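# Hang the picture frame level on the screw

## Task

Get the picture frame hanging from the screw with no help so that it stays level. It must rest on the screw's shank, not its head, at the point where it balances. The free-standing display board must still be upright on its own when you finish.

## Robot and tools

Robot: two arms, left_arm and right_arm, each ending in a two-finger parallel gripper. Calibrated bases in the scene frame: left_arm at (+0.003, +0.236, +0.049) m with quat_wxyz (+1.000, 0, 0, -0.003); right_arm at (+0.012, -0.304, +0.049) m with quat_wxyz (+1.000, 0, 0, -0.012). A camera stand is fixed behind the arms.

Scene frame: origin at table-top height, halfway between the nominal bases. +x points out over the table, +y toward left_arm, +z up. Arm names do not match the left or right side of the images. Reported hand poses can be a few centimetres off, more at long reach.

Gripper frame: the fingers extend along the gripper's +z axis and close along its y axis. end_effector_position is the point between the finger pads, about 5 mm back from the tips.

Row format (used by execute_actions and move): always 16 numbers covering both arms, even if only one moves. First left_arm: x, y, z (metres, absolute position in the scene frame), qw, qx, qy, qz (absolute orientation, w first), opening. Then the same eight for right_arm. Opening runs from -1 (closed) to +1 (fully open, 0.070 m). Closing fully takes about 1.0 s. To hold an arm still, resend the whole pose from the last result before it stopped, plus its intended opening. To keep an orientation, send one fixed quaternion every time; do not copy the reported one, which drifts.

execute_actions: argument actions is a list with zero or one item. An empty list returns the current state and, by default, all camera images. An action is {"rows": [...], "steps": n}: up to 15 rows, steps 1 to 15 (default 15), each step 1/30 s. Each row runs for one step and the last row repeats to fill the steps. An action needs at least 5 steps. The result is read 5 steps before the action finishes; those last steps run afterwards. A wait is {"steps": n} with n up to 300. Each position target must lie within 0.6 m of that arm's last reported position along every axis of its gripper, otherwise the whole call is rejected and nothing moves. cameras: names from cam_head_left, cam_head_right, cam_left_wrist, cam_right_wrist (all 896x504), ["all"], or [] for none; if omitted, images come only with an empty actions list.

move: target is one row or a list of up to 15 rows, each an absolute pose per arm; grippers travel in straight lines and all paths finish together, lasting 0.5 s to at most 10 s total. speed: top path speed in m/s, 0.002 to 2.2, default 0.25 (rotation up to twice that in rad/s); one value or one per target. blend: corner rounding radius in metres, one value or one per target; 0 means a full stop at each target. grip_force: per-pad force cap in newtons, 5 to 20, one value or one per arm; it persists. blocking=false returns about 0.5 s after the start while the motion continues. The first target's openings are sent at the start; later targets' openings are sent on arrival once everything is at rest. Paths do not avoid obstacles or the other arm, and grippers lag and overshoot more at high speed or with a nearly straight arm. Route around each arm's own base, not close past it. The result adds a move: line with an ending word (done, off_target, moving, held, fault) and limits (paced = the commanded pose was clipped; held = steps were withheld). done means at rest within 3 mm and 2 degrees; neither done nor off_target says anything about contact.

wait: seconds, 0 to 10; sends nothing new, lets a running move continue and returns early if it ends. stop: brakes the current move (needs room, more when fast); fingers keep moving. zoom_image: camera plus region [x0, y0, x1, y1] in image pixels from the top-left, at most 504 by 504, only from the newest images. finished_scene: scene = current scene number; ends it for good, so call it only once the frame hangs level and the board stands unaided.

Controller behaviour: commanded orientation is clipped to within 32 degrees of the measured one each step; joints move at most 3 rad/s. The simulation keeps running while replies are written. A clearance check blocks commands that bring the arms too close, though contact can still happen.

Gripping: grip_measured uses the opening scale. To grip, command about 0.05 below the reading at first contact for full force, less for a lighter hold. Parts under about 2 mm wide get reduced force.

Hazards: a contact torque reaching a joint's limit (waist, shoulder, elbow 21.6 N m; forearm roll, wrist pitch, wrist roll 7.52 N m, though these motors give only about 4 N m) stops that arm for 10 s. Motors heat when holding loads, stretched out or pushing; MOTOR HOT appears at 65 °C, and at 80 °C the arm goes limp and drops (OVER-TEMPERATURE FAULT). Avoid hitting the other arm, fast impacts, hard pushes, dropping or releasing moving parts, and knocking the board over. Anything leaving the table fails the task. Loose objects may get brief random nudges. Joint ranges (rad): waist -2.618 to 2.618, shoulder 0.000 to 3.140, elbow -2.967 to 0.000 (straight at -2.831), forearm roll -1.745 to 1.745, wrist pitch -1.220 to 1.220, wrist roll -2.094 to 2.094. Joint torque readings include the arm's own weight and are noisy.

Each tool is called after "Call:" as name(argument=value, ...) on one line, values as JSON.

## Session

Call:
execute_actions(actions=[])

Scene clock: 0.00 s of 4500.00 s.
left_arm: end_effector_position=(+0.3510, +0.5999, +0.2155) grip_measured=+0.59 end_effector_quat_wxyz=(+0.247, -0.380, +0.744, +0.491) | right_arm: end_effector_position=(+0.3748, -0.3621, +0.2306) grip_measured=+0.98 end_effector_quat_wxyz=(+0.266, -0.127, +0.954, +0.046)
Joint positions: left_arm=[0.435 2.012 -1.399 1.391 1.016 -1.325 0.056] | right_arm=[-0.326 1.505 -1.187 0.405 0.93 -0.792 0.069]
Joint torques (N m): no reading
Motor temperatures (°C): left_arm=[31 31 32 33 36 30] | right_arm=[30 30 33 35 39 32]
Hand target: left_arm +0.3510, +0.5999, +0.2155; +0.247, -0.380, +0.744, +0.491 | right_arm +0.3748, -0.3621, +0.2306; +0.266, -0.127, +0.954, +0.046

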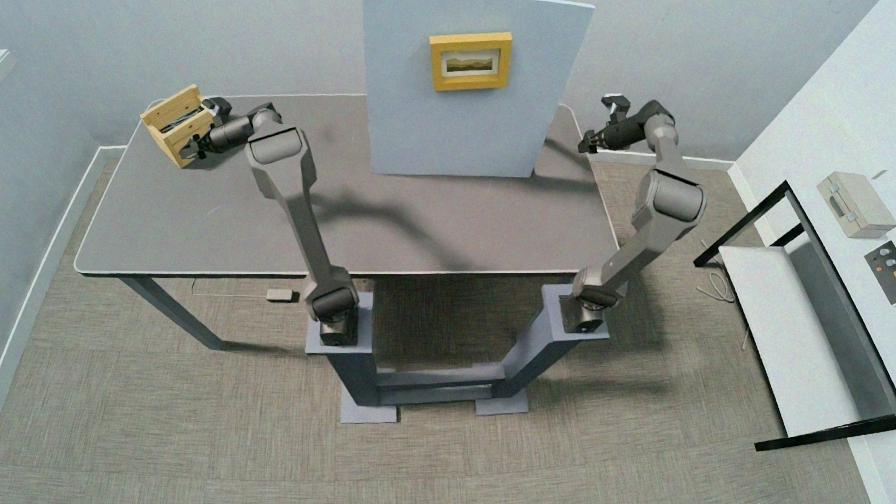

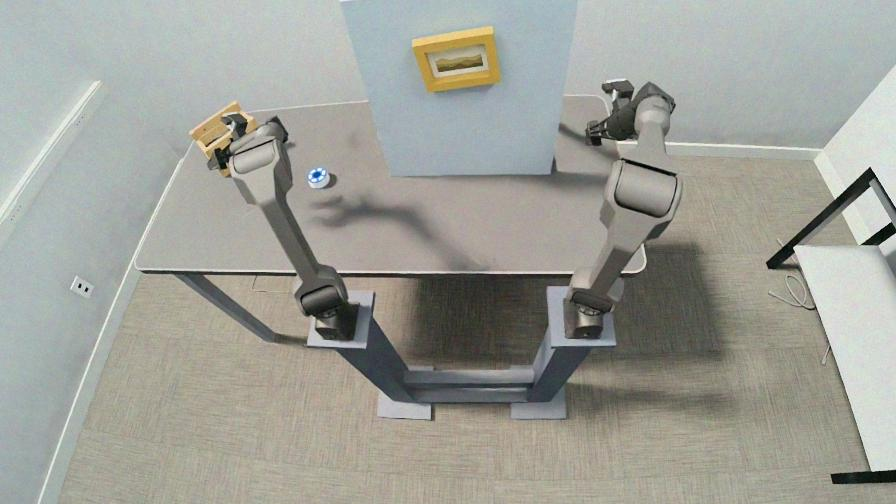

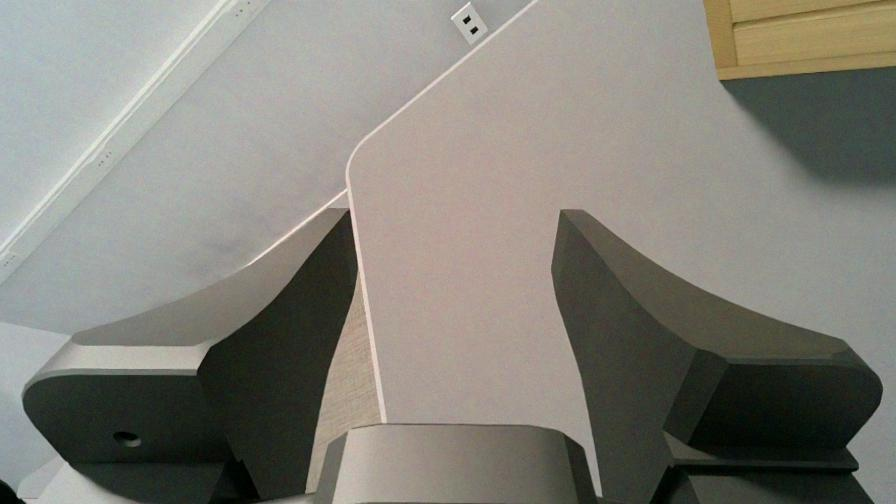

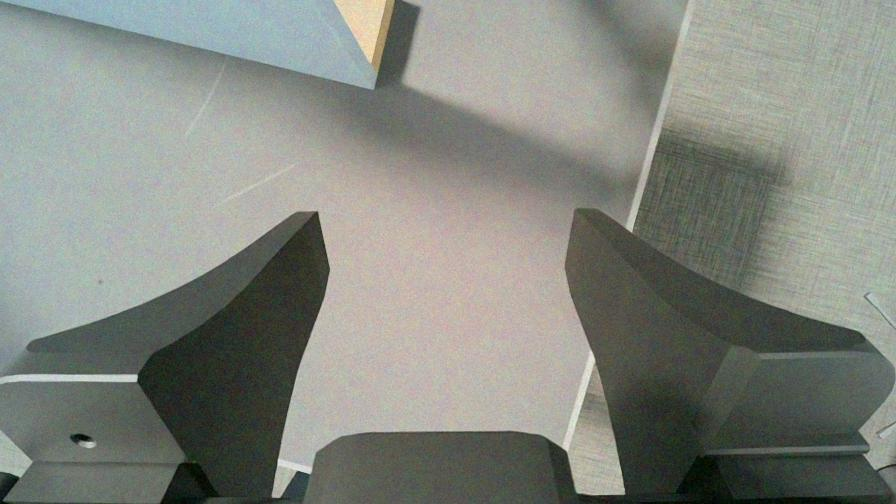

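Call:
zoom_image(camera="cam_head_left", region=[350, 0, 610, 190])

Call:
zoom_image(camera="cam_head_right", region=[340, 0, 600, 190])

Call:
zoom_image(camera="cam_head_left", region=[415, 20, 525, 105])

Call:
zoom_image(camera="cam_head_right", region=[400, 15, 510, 100])

Call:
zoom_image(camera="cam_head_right", region=[180, 80, 340, 200])

Scaled by 1.938 from the camera's 896x504 image, which has a finer 1280x720 frame.

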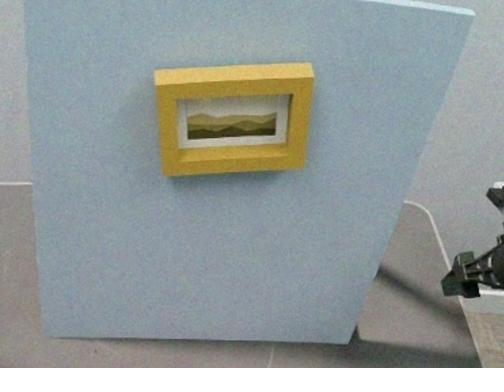

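Scaled by 1.938 from the camera's 896x504 image, which has a finer 1280x720 frame.

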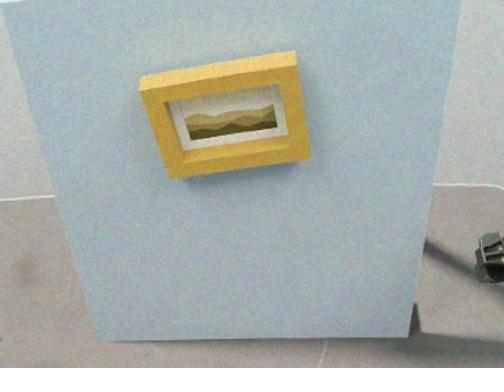

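Scaled by 4.582 from the camera's 896x504 image, which has a finer 1280x720 frame.

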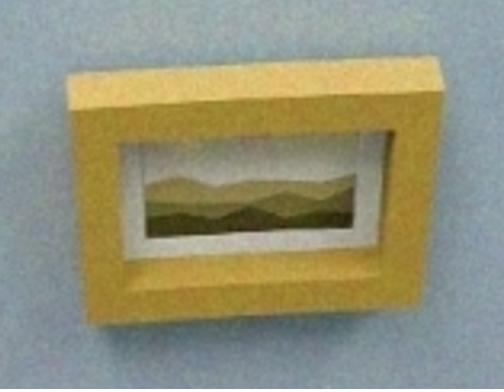

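Scaled by 4.582 from the camera's 896x504 image, which has a finer 1280x720 frame.

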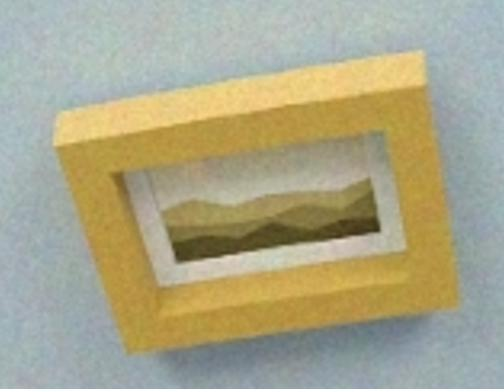

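Scaled by 3.150 from the camera's 896x504 image, which has a finer 1280x720 frame.

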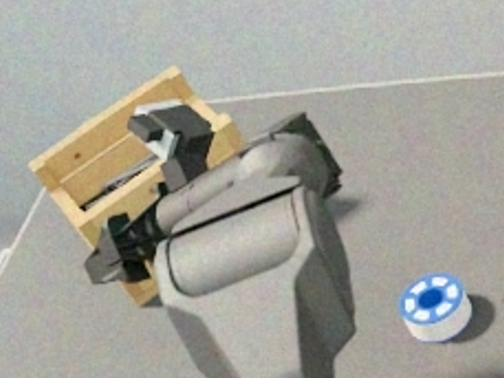

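Call:
move(target=[[0.3510,0.5999,0.2155,0.247,-0.380,0.744,0.491,0.59, 0.34,-0.30,0.36,0.230,0.230,0.668,0.668,0.98],[0.3510,0.5999,0.2155,0.247,-0.380,0.744,0.491,0.59, 0.395,-0.22,0.40,0.230,0.230,0.668,0.668,0.98]], blend=0.03, speed=0.4, cameras=["all"])

Scene clock: 16.13 s of 4500.00 s.
left_arm: end_effector_position=(+0.3508, +0.6000, +0.2155) grip_measured=+0.59 end_effector_quat_wxyz=(+0.247, -0.380, +0.744, +0.491) | right_arm: end_effector_position=(+0.3955, -0.2196, +0.4003) grip_measured=+0.98 end_effector_quat_wxyz=(+0.243, +0.246, +0.668, +0.659)
Joint positions: left_arm=[0.435 2.013 -1.399 1.391 1.018 -1.325 0.056] | right_arm=[-0.314 1.463 -1.076 1.671 1.216 -0.317 0.069]
Joint torques (N m): left_arm=[-0.76 -7.86 -3.36 0.52 0.53 -0.1] | right_arm=[-0.44 -5.76 -3.4 0.86 0.2 0.07]
Hand target: left_arm +0.3510, +0.5999, +0.2155; +0.247, -0.380, +0.744, +0.491 | right_arm +0.3951, -0.2196, +0.4000; +0.243, +0.246, +0.668, +0.659
Off the commanded pose: left_arm 0.000 m, 0 deg | right_arm 0.001 m, 3 deg.
joint sent to its limit (right arm) — joint 5 (wrist pitch), upper limit.
Kept back: nothing.
move: off_target (right_arm); blend cut to 0 m at target 1
camera_calibration:
cam_left_wrist: T_world_to_cam=[[0.800807, -0.211152, -0.560466, -0.0299635], [-0.482053, -0.782585, -0.393935, 0.724233], [-0.355432, 0.585641, -0.728487, 0.0519632], [0, 0, 0, 1]] pos_world=[0.391583, 0.530015, 0.306362]
cam_right_wrist: T_world_to_cam=[[-0.0440496, 0.00690144, -0.999006, 0.419449], [-0.997795, 0.049381, 0.0443374, 0.381404], [0.0496379, 0.998756, 0.00471101, 0.316229], [0, 0, 0, 1]] pos_world=[0.383343, -0.337564, 0.400631]

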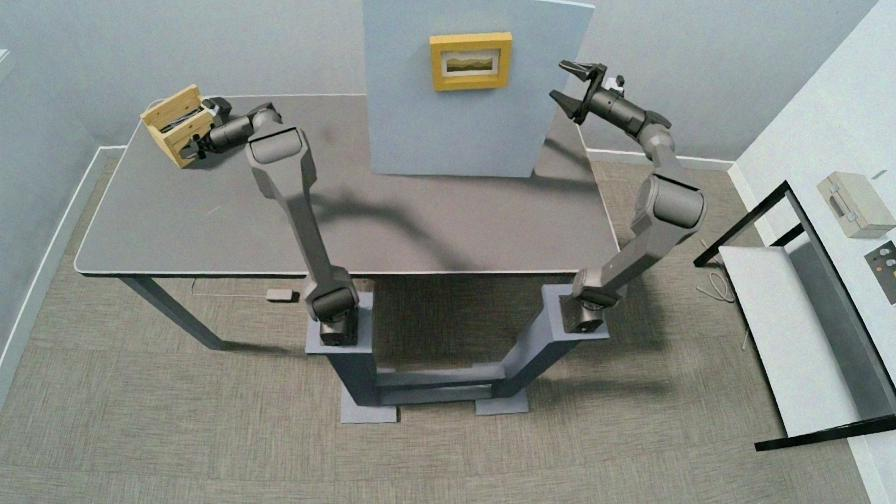

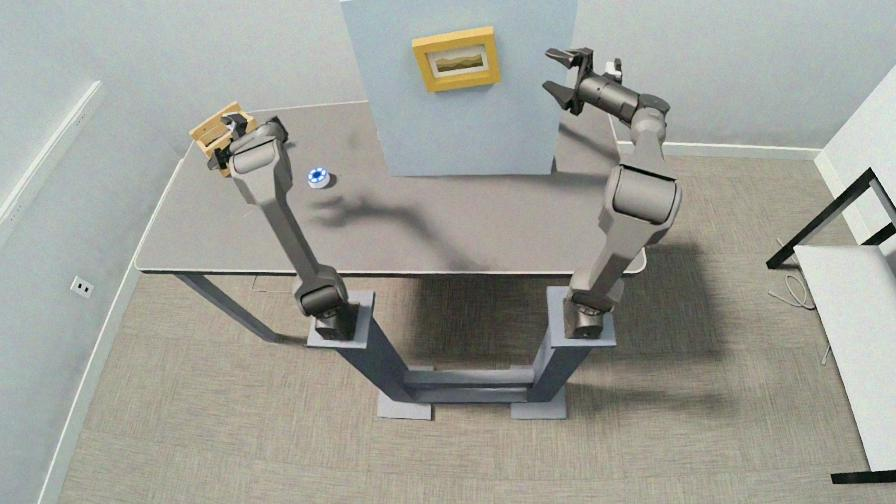

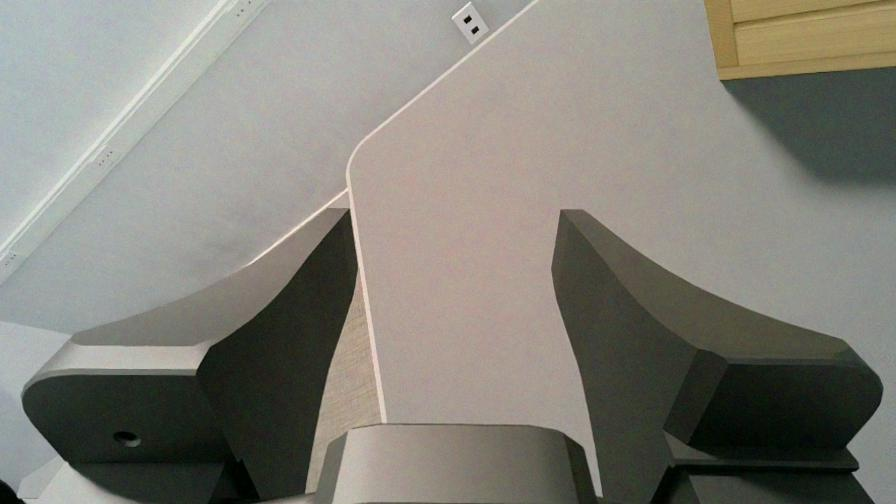

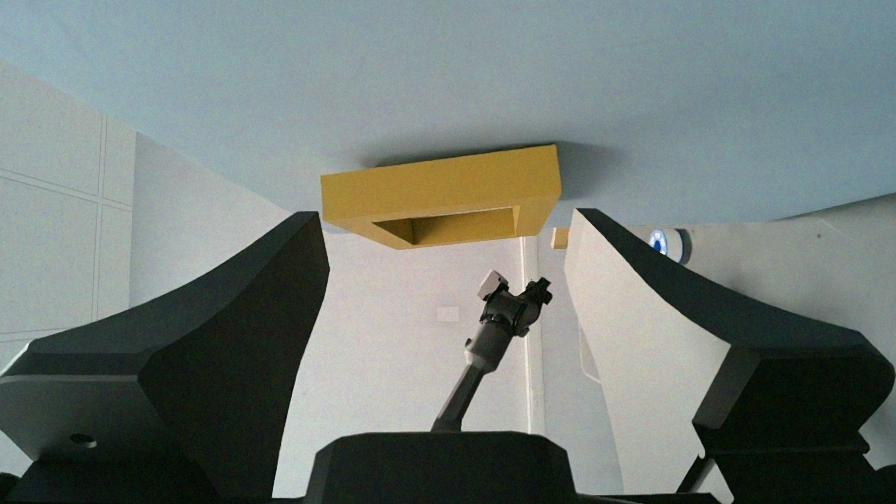

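Call:
zoom_image(camera="cam_right_wrist", region=[290, 110, 630, 270])

Scaled by 1.482 from the camera's 896x504 image, which has a finer 1280x720 frame.

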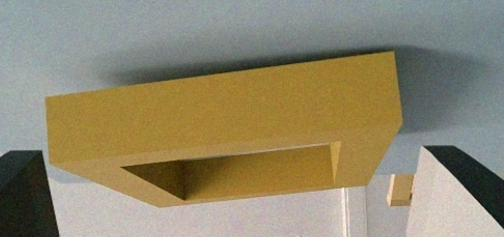

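Call:
move(target=[[0.3510,0.5999,0.2155,0.247,-0.380,0.744,0.491,0.59, 0.39,-0.36,0.41,0.288,0.287,0.646,0.646,0.98],[0.3510,0.5999,0.2155,0.247,-0.380,0.744,0.491,0.59, 0.457,-0.338,0.42,0.288,0.287,0.646,0.646,0.98]], blend=0.03, speed=0.4, cameras=["cam_right_wrist"])

Call:
zoom_image(camera="cam_right_wrist", region=[290, 150, 630, 350])

Scene clock: 18.73 s of 4500.00 s.
left_arm: end_effector_position=(+0.3508, +0.6000, +0.2155) grip_measured=+0.59 end_effector_quat_wxyz=(+0.247, -0.380, +0.744, +0.491) | right_arm: end_effector_position=(+0.4574, -0.3375, +0.4202) grip_measured=+0.98 end_effector_quat_wxyz=(+0.311, +0.315, +0.639, +0.629)
Joint positions: left_arm=[0.435 2.013 -1.399 1.391 1.018 -1.325 0.056] | right_arm=[-0.535 1.673 -1.399 1.624 1.216 -0.195 0.069]
Joint torques (N m): left_arm=[-0.79 -7.82 -3.24 0.49 0.52 -0.05] | right_arm=[-0.49 -7.4 -3.42 0.96 0.24 -0.22]
Hand target: left_arm +0.3510, +0.5999, +0.2155; +0.247, -0.380, +0.744, +0.491 | right_arm +0.4572, -0.3377, +0.4200; +0.311, +0.315, +0.639, +0.629
Off the commanded pose: left_arm 0.000 m, 0 deg | right_arm 0.001 m, 5 deg.
joint sent to its limit (right arm) — joint 5 (wrist pitch), upper limit.
Kept back: nothing.
move: off_target (right_arm)
camera_calibration:
cam_right_wrist: T_world_to_cam=[[-0.0426094, 0.0141688, -0.998991, 0.444711], [-0.965379, 0.256973, 0.0448205, 0.503091], [0.257349, 0.966315, 0.00272877, 0.325584], [0, 0, 0, 1]] pos_world=[0.420833, -0.450199, 0.420825]
Images, in order (width x height): cam_right_wrist 896x504.

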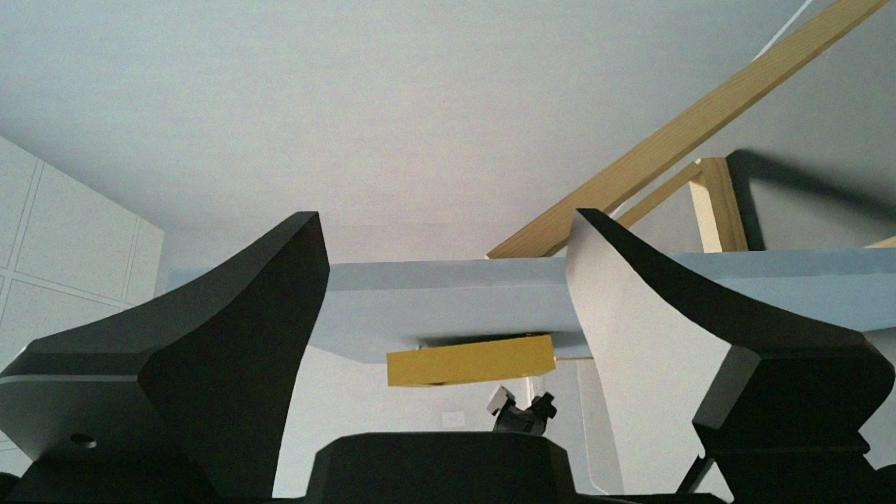

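Scaled by 1.482 from the camera's 896x504 image, which has a finer 1280x720 frame.

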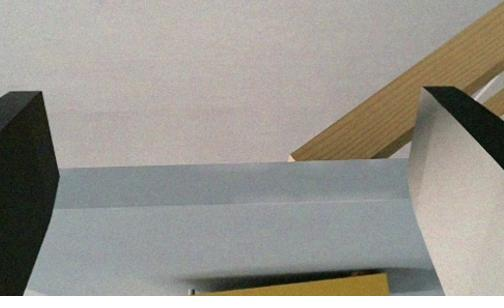

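Call:
zoom_image(camera="cam_right_wrist", region=[360, 310, 580, 400])

Call:
zoom_image(camera="cam_right_wrist", region=[370, 325, 470, 395])

Scaled by 2.291 from the camera's 896x504 image, which has a finer 1280x720 frame.

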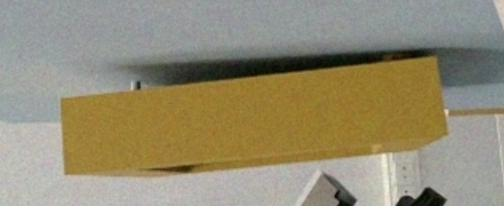

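Scaled by 5.040 from the camera's 896x504 image, which has a finer 1280x720 frame.

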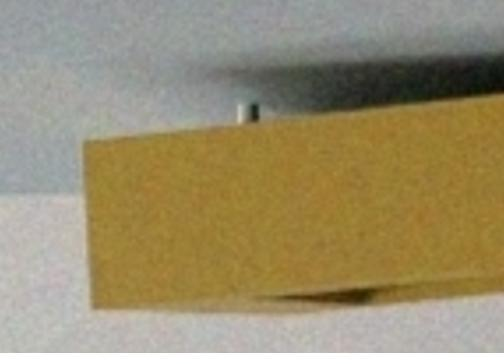

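Call:
move(target=[[0.3510,0.5999,0.2155,0.247,-0.380,0.744,0.491,0.59, 0.425,-0.247,0.545,0.298,0.198,0.803,0.469,0.98]], speed=0.4, cameras=["cam_right_wrist"])

Call:
zoom_image(camera="cam_right_wrist", region=[320, 110, 600, 330])

Scene clock: 21.30 s of 4500.00 s.
left_arm: end_effector_position=(+0.3508, +0.6000, +0.2155) grip_measured=+0.59 end_effector_quat_wxyz=(+0.247, -0.380, +0.744, +0.491) | right_arm: end_effector_position=(+0.4252, -0.2467, +0.5447) grip_measured=+0.98 end_effector_quat_wxyz=(+0.364, +0.222, +0.764, +0.484)
Joint positions: left_arm=[0.435 2.013 -1.399 1.391 1.018 -1.325 0.056] | right_arm=[-0.26 1.617 -2.091 0.966 1.215 0.401 0.069]
Joint torques (N m): left_arm=[-0.74 -7.52 -3.12 0.51 0.53 -0.08] | right_arm=[-0.49 -4.72 -3.12 0.75 -0.32 -0.21]
Hand target: left_arm +0.3510, +0.5999, +0.2155; +0.247, -0.380, +0.744, +0.491 | right_arm +0.4250, -0.2468, +0.5447; +0.364, +0.222, +0.764, +0.484
Off the commanded pose: left_arm 0.000 m, 0 deg | right_arm 0.000 m, 9 deg.
joint sent to its limit (right arm) — joint 5 (wrist pitch), upper limit.
Kept back: nothing.
move: off_target (right_arm)
camera_calibration:
cam_right_wrist: T_world_to_cam=[[-0.0189566, -0.412014, -0.91098, 0.403313], [-0.974748, 0.210384, -0.074868, 0.500819], [0.222502, 0.886557, -0.405598, 0.463356], [0, 0, 0, 1]] pos_world=[0.39272, -0.349985, 0.592842]
Images, in order (width x height): cam_right_wrist 896x504.

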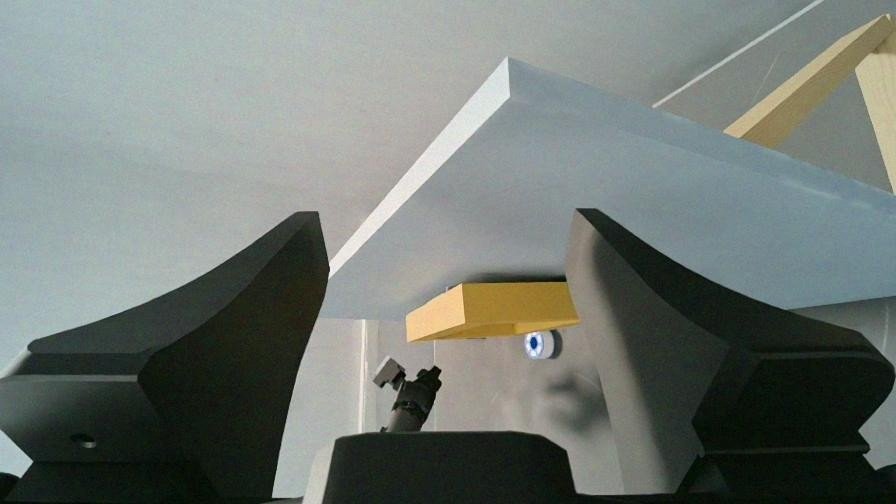

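Scaled by 1.800 from the camera's 896x504 image, which has a finer 1280x720 frame.

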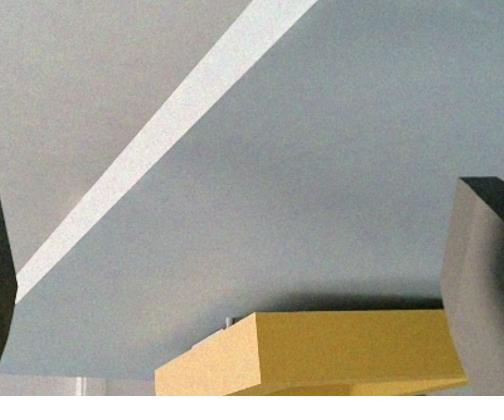

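Call:
zoom_image(camera="cam_right_wrist", region=[395, 265, 495, 345])

Scaled by 5.040 from the camera's 896x504 image, which has a finer 1280x720 frame.

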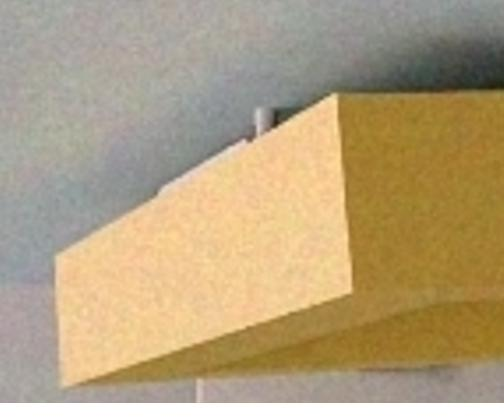

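Call:
move(target=[[0.3510,0.5999,0.2155,0.247,-0.380,0.744,0.491,0.59, 0.39,-0.17,0.57,0.44,-0.153,0.881,0.077,0.98],[0.3510,0.5999,0.2155,0.247,-0.380,0.744,0.491,0.59, 0.42,-0.09,0.53,0.44,-0.153,0.881,0.077,0.98]], blend=0.03, speed=0.3, cameras=["cam_right_wrist","cam_head_left","cam_head_right"])

Call:
zoom_image(camera="cam_right_wrist", region=[300, 0, 600, 250])

Scene clock: 28.40 s of 4500.00 s.
left_arm: end_effector_position=(+0.3508, +0.6000, +0.2155) grip_measured=+0.59 end_effector_quat_wxyz=(+0.247, -0.380, +0.744, +0.491) | right_arm: end_effector_position=(+0.4201, -0.0899, +0.5294) grip_measured=+0.98 end_effector_quat_wxyz=(+0.519, -0.151, +0.835, +0.103)
Joint positions: left_arm=[0.435 2.013 -1.399 1.391 1.018 -1.325 0.056] | right_arm=[0.589 1.774 -2.435 -0.183 1.215 0.166 0.069]
Joint torques (N m): left_arm=[-0.81 -7.6 -3.22 0.48 0.49 -0.06] | right_arm=[-0.46 -7.29 -3.77 -0.15 -0.08 -0.13]
Hand target: left_arm +0.3510, +0.5999, +0.2155; +0.247, -0.380, +0.744, +0.491 | right_arm +0.4199, -0.0901, +0.5295; +0.519, -0.151, +0.835, +0.103
Off the commanded pose: left_arm 0.000 m, 0 deg | right_arm 0.001 m, 11 deg.
joint sent to its limit (right arm) — joint 5 (wrist pitch), upper limit.
Kept back: nothing.
move: off_target (right_arm)
camera_calibration:
cam_right_wrist: T_world_to_cam=[[0.334193, -0.941381, -0.046002, -0.200068], [-0.85192, -0.280835, -0.442001, 0.560301], [0.403173, 0.186904, -0.895834, 0.440056], [0, 0, 0, 1]] pos_world=[0.366774, -0.113236, 0.632667]
Images, in order (width x height): cam_head_left 896x504, cam_head_right 896x504, cam_right_wrist 896x504.

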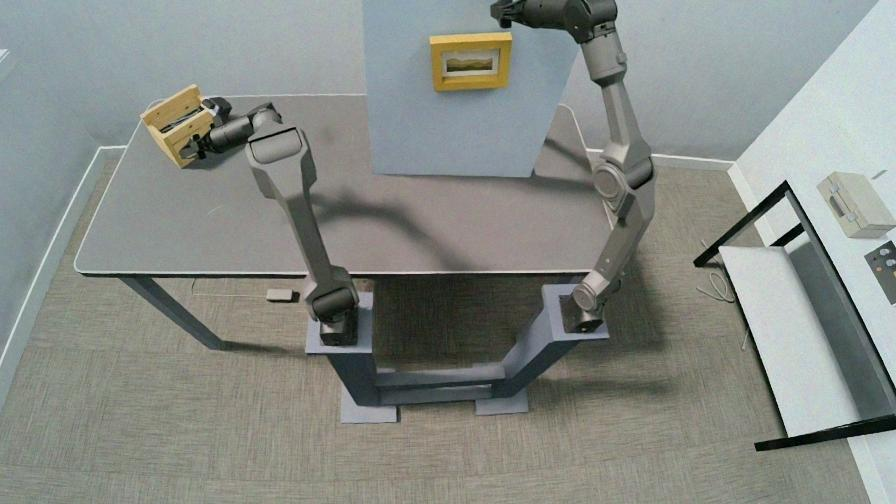

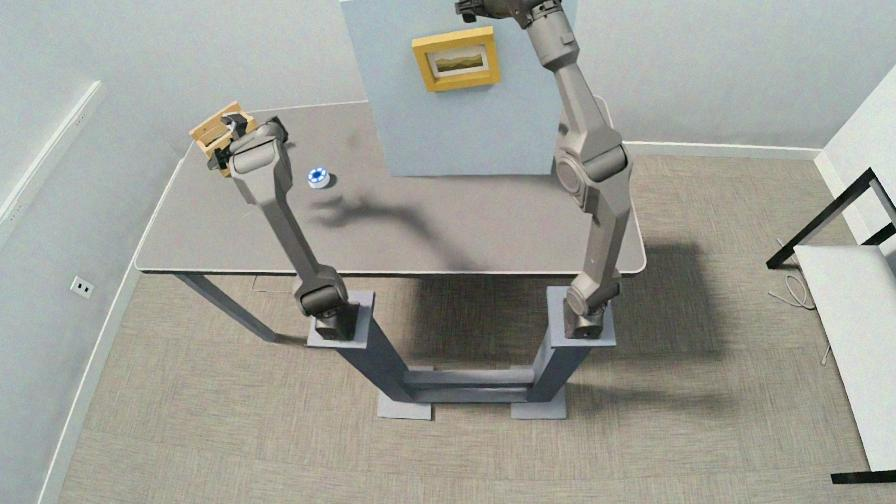

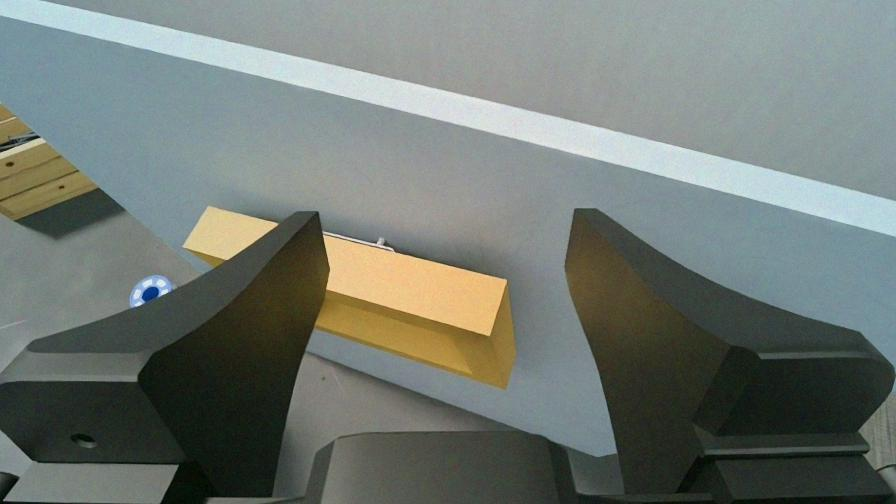

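Scaled by 1.680 from the camera's 896x504 image, which has a finer 1280x720 frame.

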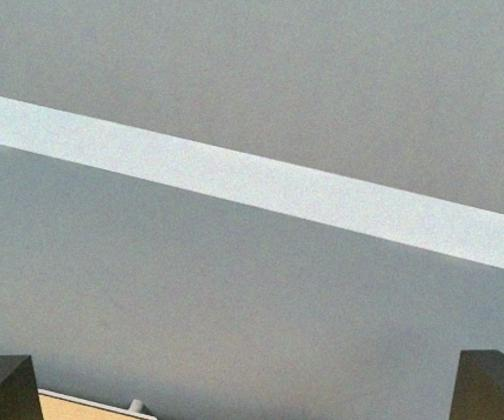

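Call:
zoom_image(camera="cam_right_wrist", region=[300, 210, 440, 280])

Call:
zoom_image(camera="cam_right_wrist", region=[350, 225, 420, 265])

Scaled by 3.600 from the camera's 896x504 image, which has a finer 1280x720 frame.

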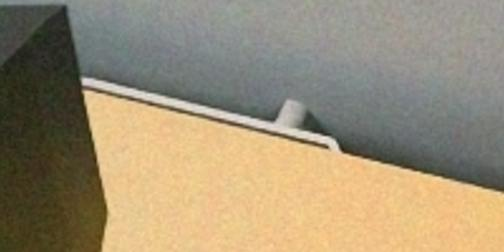

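Scaled by 7.200 from the camera's 896x504 image, which has a finer 1280x720 frame.

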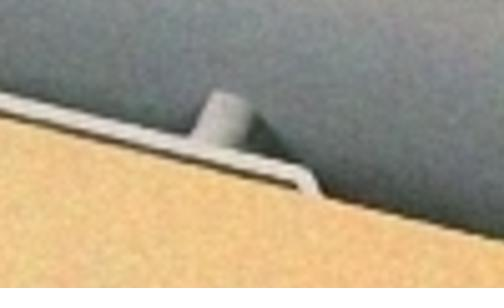

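Call:
move(target=[[0.3510,0.5999,0.2155,0.247,-0.380,0.744,0.491,0.59, 0.425,-0.035,0.53,0.519,-0.151,0.835,0.103,0.98]], speed=0.3, cameras=["cam_right_wrist"])

Call:
zoom_image(camera="cam_right_wrist", region=[320, 180, 600, 340])

Scene clock: 30.37 s of 4500.00 s.
left_arm: end_effector_position=(+0.3508, +0.6000, +0.2155) grip_measured=+0.59 end_effector_quat_wxyz=(+0.247, -0.380, +0.744, +0.491) | right_arm: end_effector_position=(+0.4250, -0.0343, +0.5291) grip_measured=+0.98 end_effector_quat_wxyz=(+0.541, -0.152, +0.820, +0.112)
Joint positions: left_arm=[0.435 2.013 -1.399 1.391 1.018 -1.325 0.056] | right_arm=[0.734 1.918 -2.609 -0.316 1.215 0.264 0.069]
Joint torques (N m): left_arm=[-0.72 -7.65 -3.12 0.51 0.51 -0.05] | right_arm=[-0.51 -8.2 -3.03 -0.3 -0.08 0.08]
Hand target: left_arm +0.3510, +0.5999, +0.2155; +0.247, -0.380, +0.744, +0.491 | right_arm +0.4248, -0.0352, +0.5295; +0.541, -0.151, +0.820, +0.112
Off the commanded pose: left_arm 0.000 m, 0 deg | right_arm 0.001 m, 3 deg.
joint sent to its limit (right arm) — joint 5 (wrist pitch), upper limit.
Kept back: nothing.
move: off_target (right_arm)
camera_calibration:
cam_right_wrist: T_world_to_cam=[[0.347467, -0.936257, -0.0518604, -0.151694], [-0.825991, -0.279427, -0.48955, 0.594146], [0.443854, 0.212939, -0.870431, 0.397517], [0, 0, 0, 1]] pos_world=[0.367028, -0.0606508, 0.629009]
Images, in order (width x height): cam_right_wrist 896x504.

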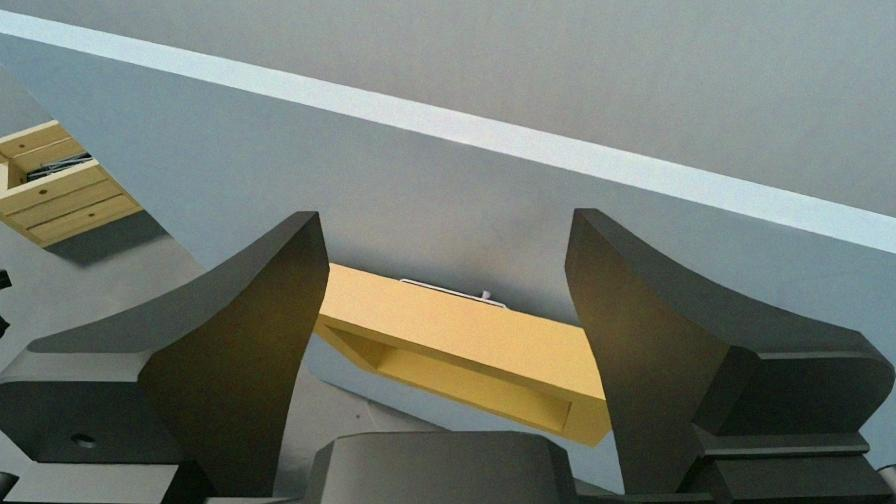

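Scaled by 1.800 from the camera's 896x504 image, which has a finer 1280x720 frame.

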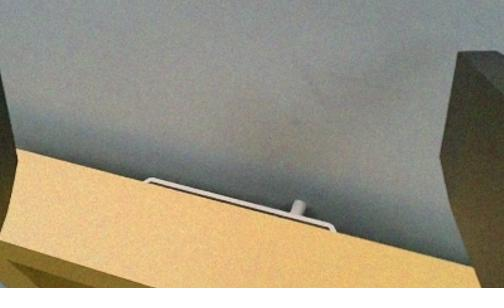

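Call:
zoom_image(camera="cam_right_wrist", region=[395, 270, 525, 320])

Scaled by 3.877 from the camera's 896x504 image, which has a finer 1280x720 frame.

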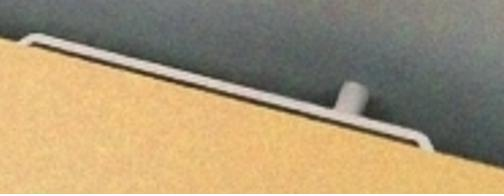

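Call:
move(target=[[0.351,0.54,0.33,0.247,-0.380,0.744,0.491,-1, 0.36,-0.15,0.56,0.519,-0.151,0.835,0.103,0.98],[0.30,0.28,0.43,0.665,0.2405,0.665,-0.2405,-1, 0.34,-0.36,0.36,0.266,-0.127,0.954,0.046,0.98],[0.40,0.13,0.43,0.665,0.2405,0.665,-0.2405,-1, 0.34,-0.36,0.36,0.266,-0.127,0.954,0.046,0.98]], blend=0.04, speed=0.4, cameras=["all"])

Scene clock: 37.77 s of 4500.00 s.
left_arm: end_effector_position=(+0.4001, +0.1299, +0.4301) grip_measured=-1.00 end_effector_quat_wxyz=(+0.665, +0.241, +0.665, -0.241) | right_arm: end_effector_position=(+0.3403, -0.3598, +0.3596) grip_measured=+0.98 end_effector_quat_wxyz=(+0.329, -0.111, +0.938, +0.008)
Joint positions: left_arm=[0.161 1.36 -1.083 -1.735 0.865 1.821 0] | right_arm=[-0.35 1.319 -1.462 0.334 1.215 -0.632 0.069]
Joint torques (N m): left_arm=[0.32 -4.61 -2.91 -0.71 0.36 -0.01] | right_arm=[0.7 -4.55 -4.41 0.4 -0.04 0.26]
Hand target: left_arm +0.4000, +0.1300, +0.4300; +0.665, +0.240, +0.665, -0.240 | right_arm +0.3401, -0.3599, +0.3596; +0.329, -0.111, +0.938, +0.008
Off the commanded pose: left_arm 0.000 m, 0 deg | right_arm 0.000 m, 9 deg.
joint read past its limit (right arm) — joint 5 (wrist pitch), upper limit.
joint sent to its limit (right arm) — joint 5 (wrist pitch), upper limit.
Kept back: nothing.
move: off_target (right_arm)
camera_calibration:
cam_left_wrist: T_world_to_cam=[[-0.621793, -0.783106, -0.0109232, 0.358759], [-0.432972, 0.355339, -0.828414, 0.48391], [0.652617, -0.510373, -0.560009, 0.167758], [0, 0, 0, 1]] pos_world=[0.323111, 0.194613, 0.498743]
cam_right_wrist: T_world_to_cam=[[0.178261, -0.983104, 0.0415797, -0.428695], [-0.983739, -0.178998, -0.014709, 0.269269], [0.0219032, -0.0382815, -0.999027, 0.45636], [0, 0, 0, 1]] pos_world=[0.331314, -0.355783, 0.477702]

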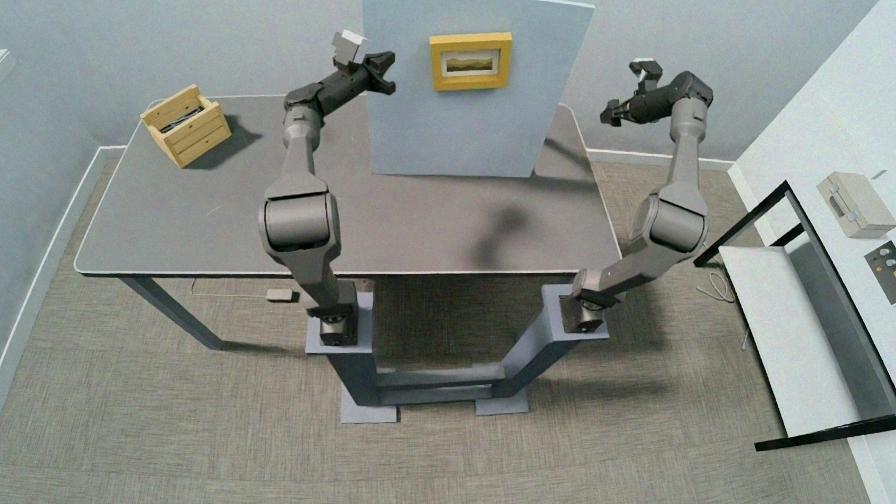

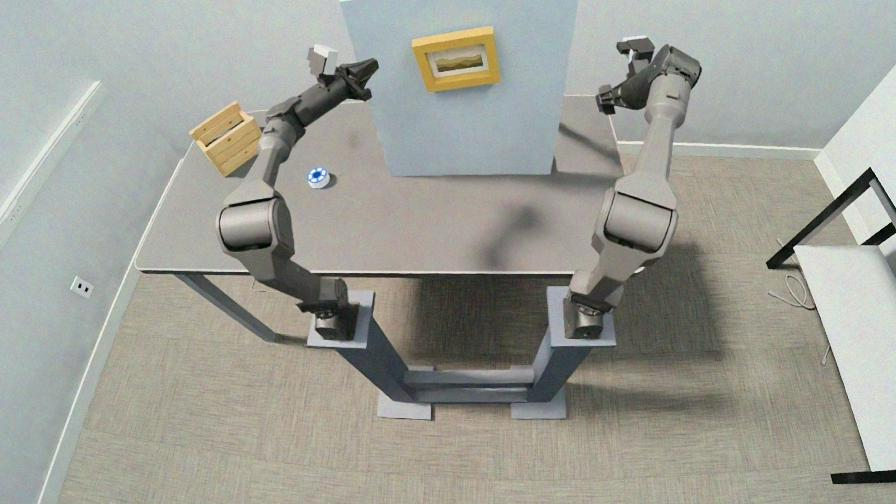

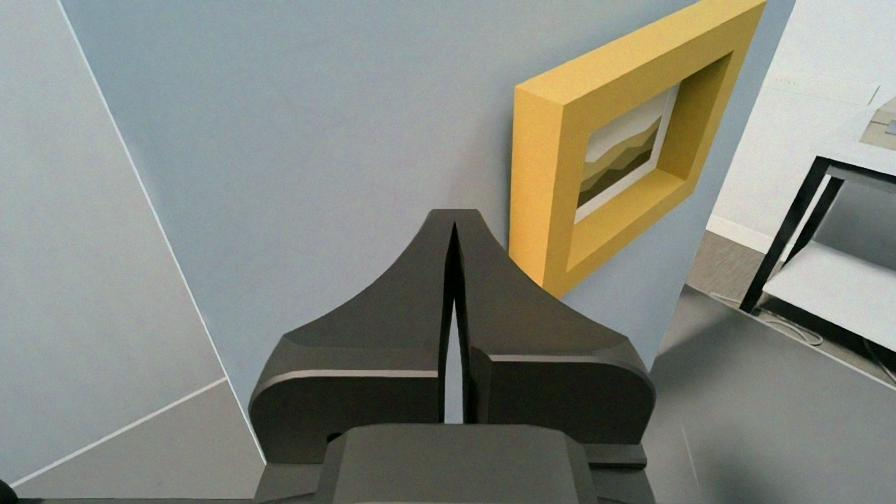

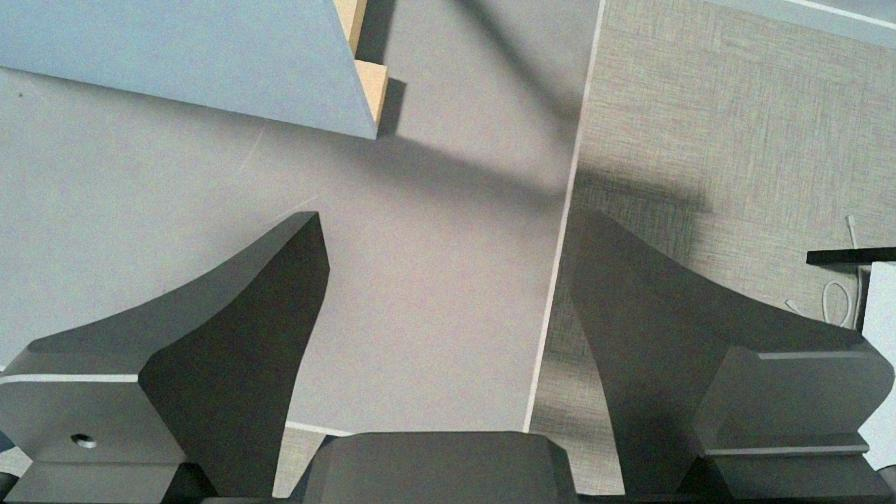

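Call:
move(target=[[0.455,0.075,0.441,0.665,0.2405,0.665,-0.2405,-1, 0.34,-0.36,0.36,0.329,-0.111,0.938,0.008,0.98],[0.457,0.056,0.441,0.665,0.2405,0.665,-0.2405,-1, 0.34,-0.36,0.36,0.329,-0.111,0.938,0.008,0.98]], blend=0.01, speed=[0.2,0.06], cameras=["all"])

Call:
zoom_image(camera="cam_left_wrist", region=[400, 60, 700, 280])

Call:
zoom_image(camera="cam_head_left", region=[370, 20, 530, 110])

Scene clock: 39.83 s of 4500.00 s.
left_arm: end_effector_position=(+0.4566, +0.0559, +0.4417) grip_measured=-1.00 end_effector_quat_wxyz=(+0.661, +0.243, +0.668, -0.240) | right_arm: end_effector_position=(+0.3402, -0.3600, +0.3596) grip_measured=+0.98 end_effector_quat_wxyz=(+0.329, -0.111, +0.938, +0.008)
Joint positions: left_arm=[-0.128 1.555 -1.339 -1.751 0.574 1.793 0] | right_arm=[-0.35 1.319 -1.462 0.333 1.215 -0.631 0.069]
Joint torques (N m): left_arm=[0.16 -4.58 -3.61 -0.64 0.23 -0.19] | right_arm=[0.7 -4.53 -4.54 0.2 -0.14 0.26]
Hand target: left_arm +0.4570, +0.0560, +0.4412; +0.661, +0.243, +0.669, -0.240 | right_arm +0.3400, -0.3600, +0.3599; +0.330, -0.111, +0.938, +0.008
Off the commanded pose: left_arm 0.001 m, 1 deg | right_arm 0.000 m, 0 deg.
joint sent to its limit (left arm) — joint 4 (forearm roll), lower limit.
joint sent to its limit (right arm) — joint 5 (wrist pitch), upper limit.
Kept back: nothing.
move: done; blend cut to 0.0096 m at target 1
camera_calibration:
cam_left_wrist: T_world_to_cam=[[-0.624024, -0.781304, -0.0126118, 0.337698], [-0.438293, 0.363333, -0.822124, 0.543555], [0.646911, -0.507497, -0.569169, 0.10614], [0, 0, 0, 1]] pos_world=[0.380305, 0.120219, 0.511541]
cam_right_wrist: T_world_to_cam=[[0.177365, -0.98326, 0.0417355, -0.428626], [-0.983912, -0.178086, -0.0142115, 0.269393], [0.0214061, -0.0385434, -0.999028, 0.456429], [0, 0, 0, 1]] pos_world=[0.331312, -0.355884, 0.477703]

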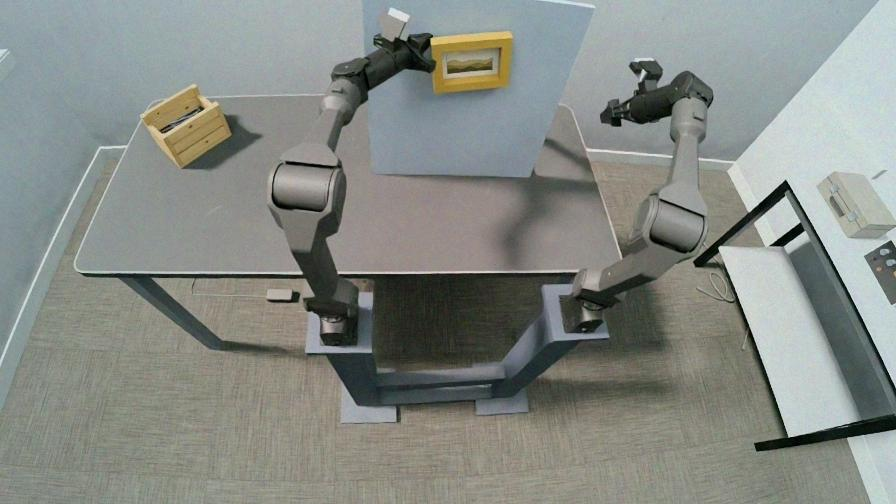

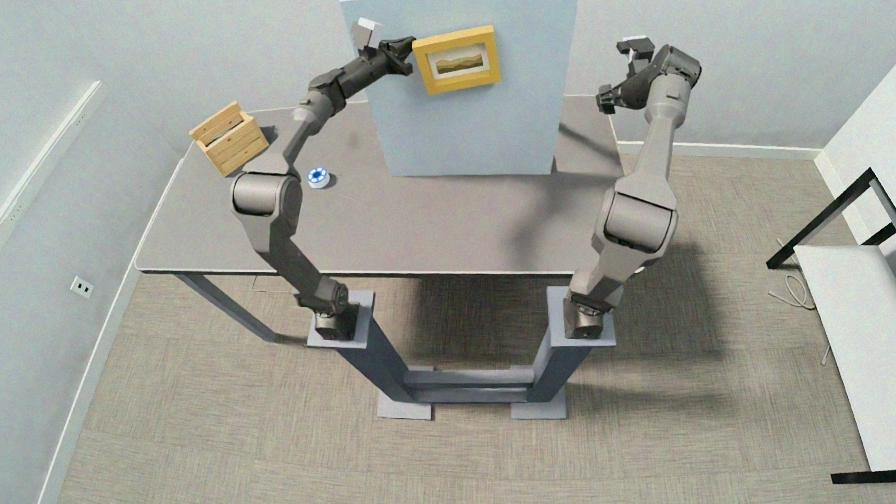

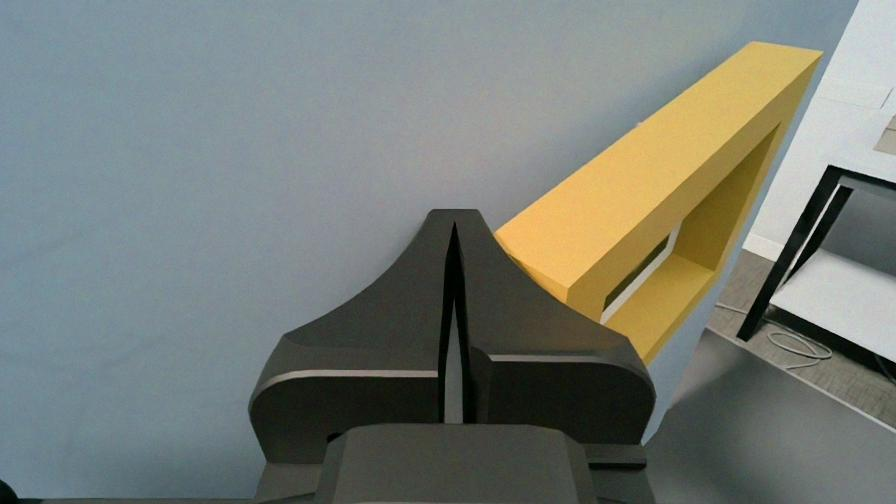

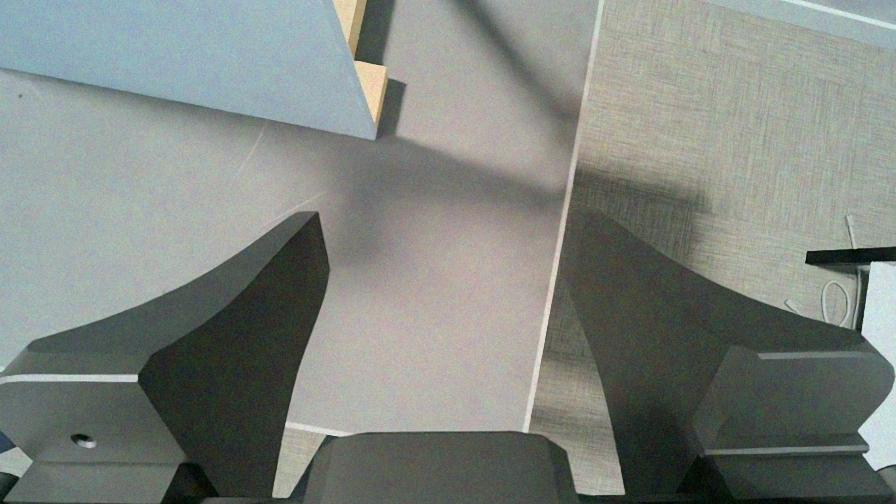

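Scaled by 1.680 from the camera's 896x504 image, which has a finer 1280x720 frame.

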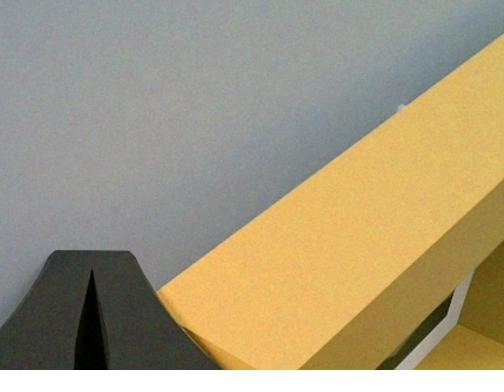

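Scaled by 3.150 from the camera's 896x504 image, which has a finer 1280x720 frame.

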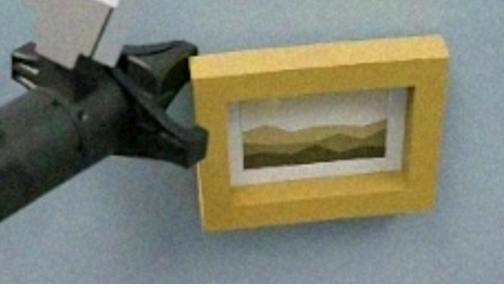

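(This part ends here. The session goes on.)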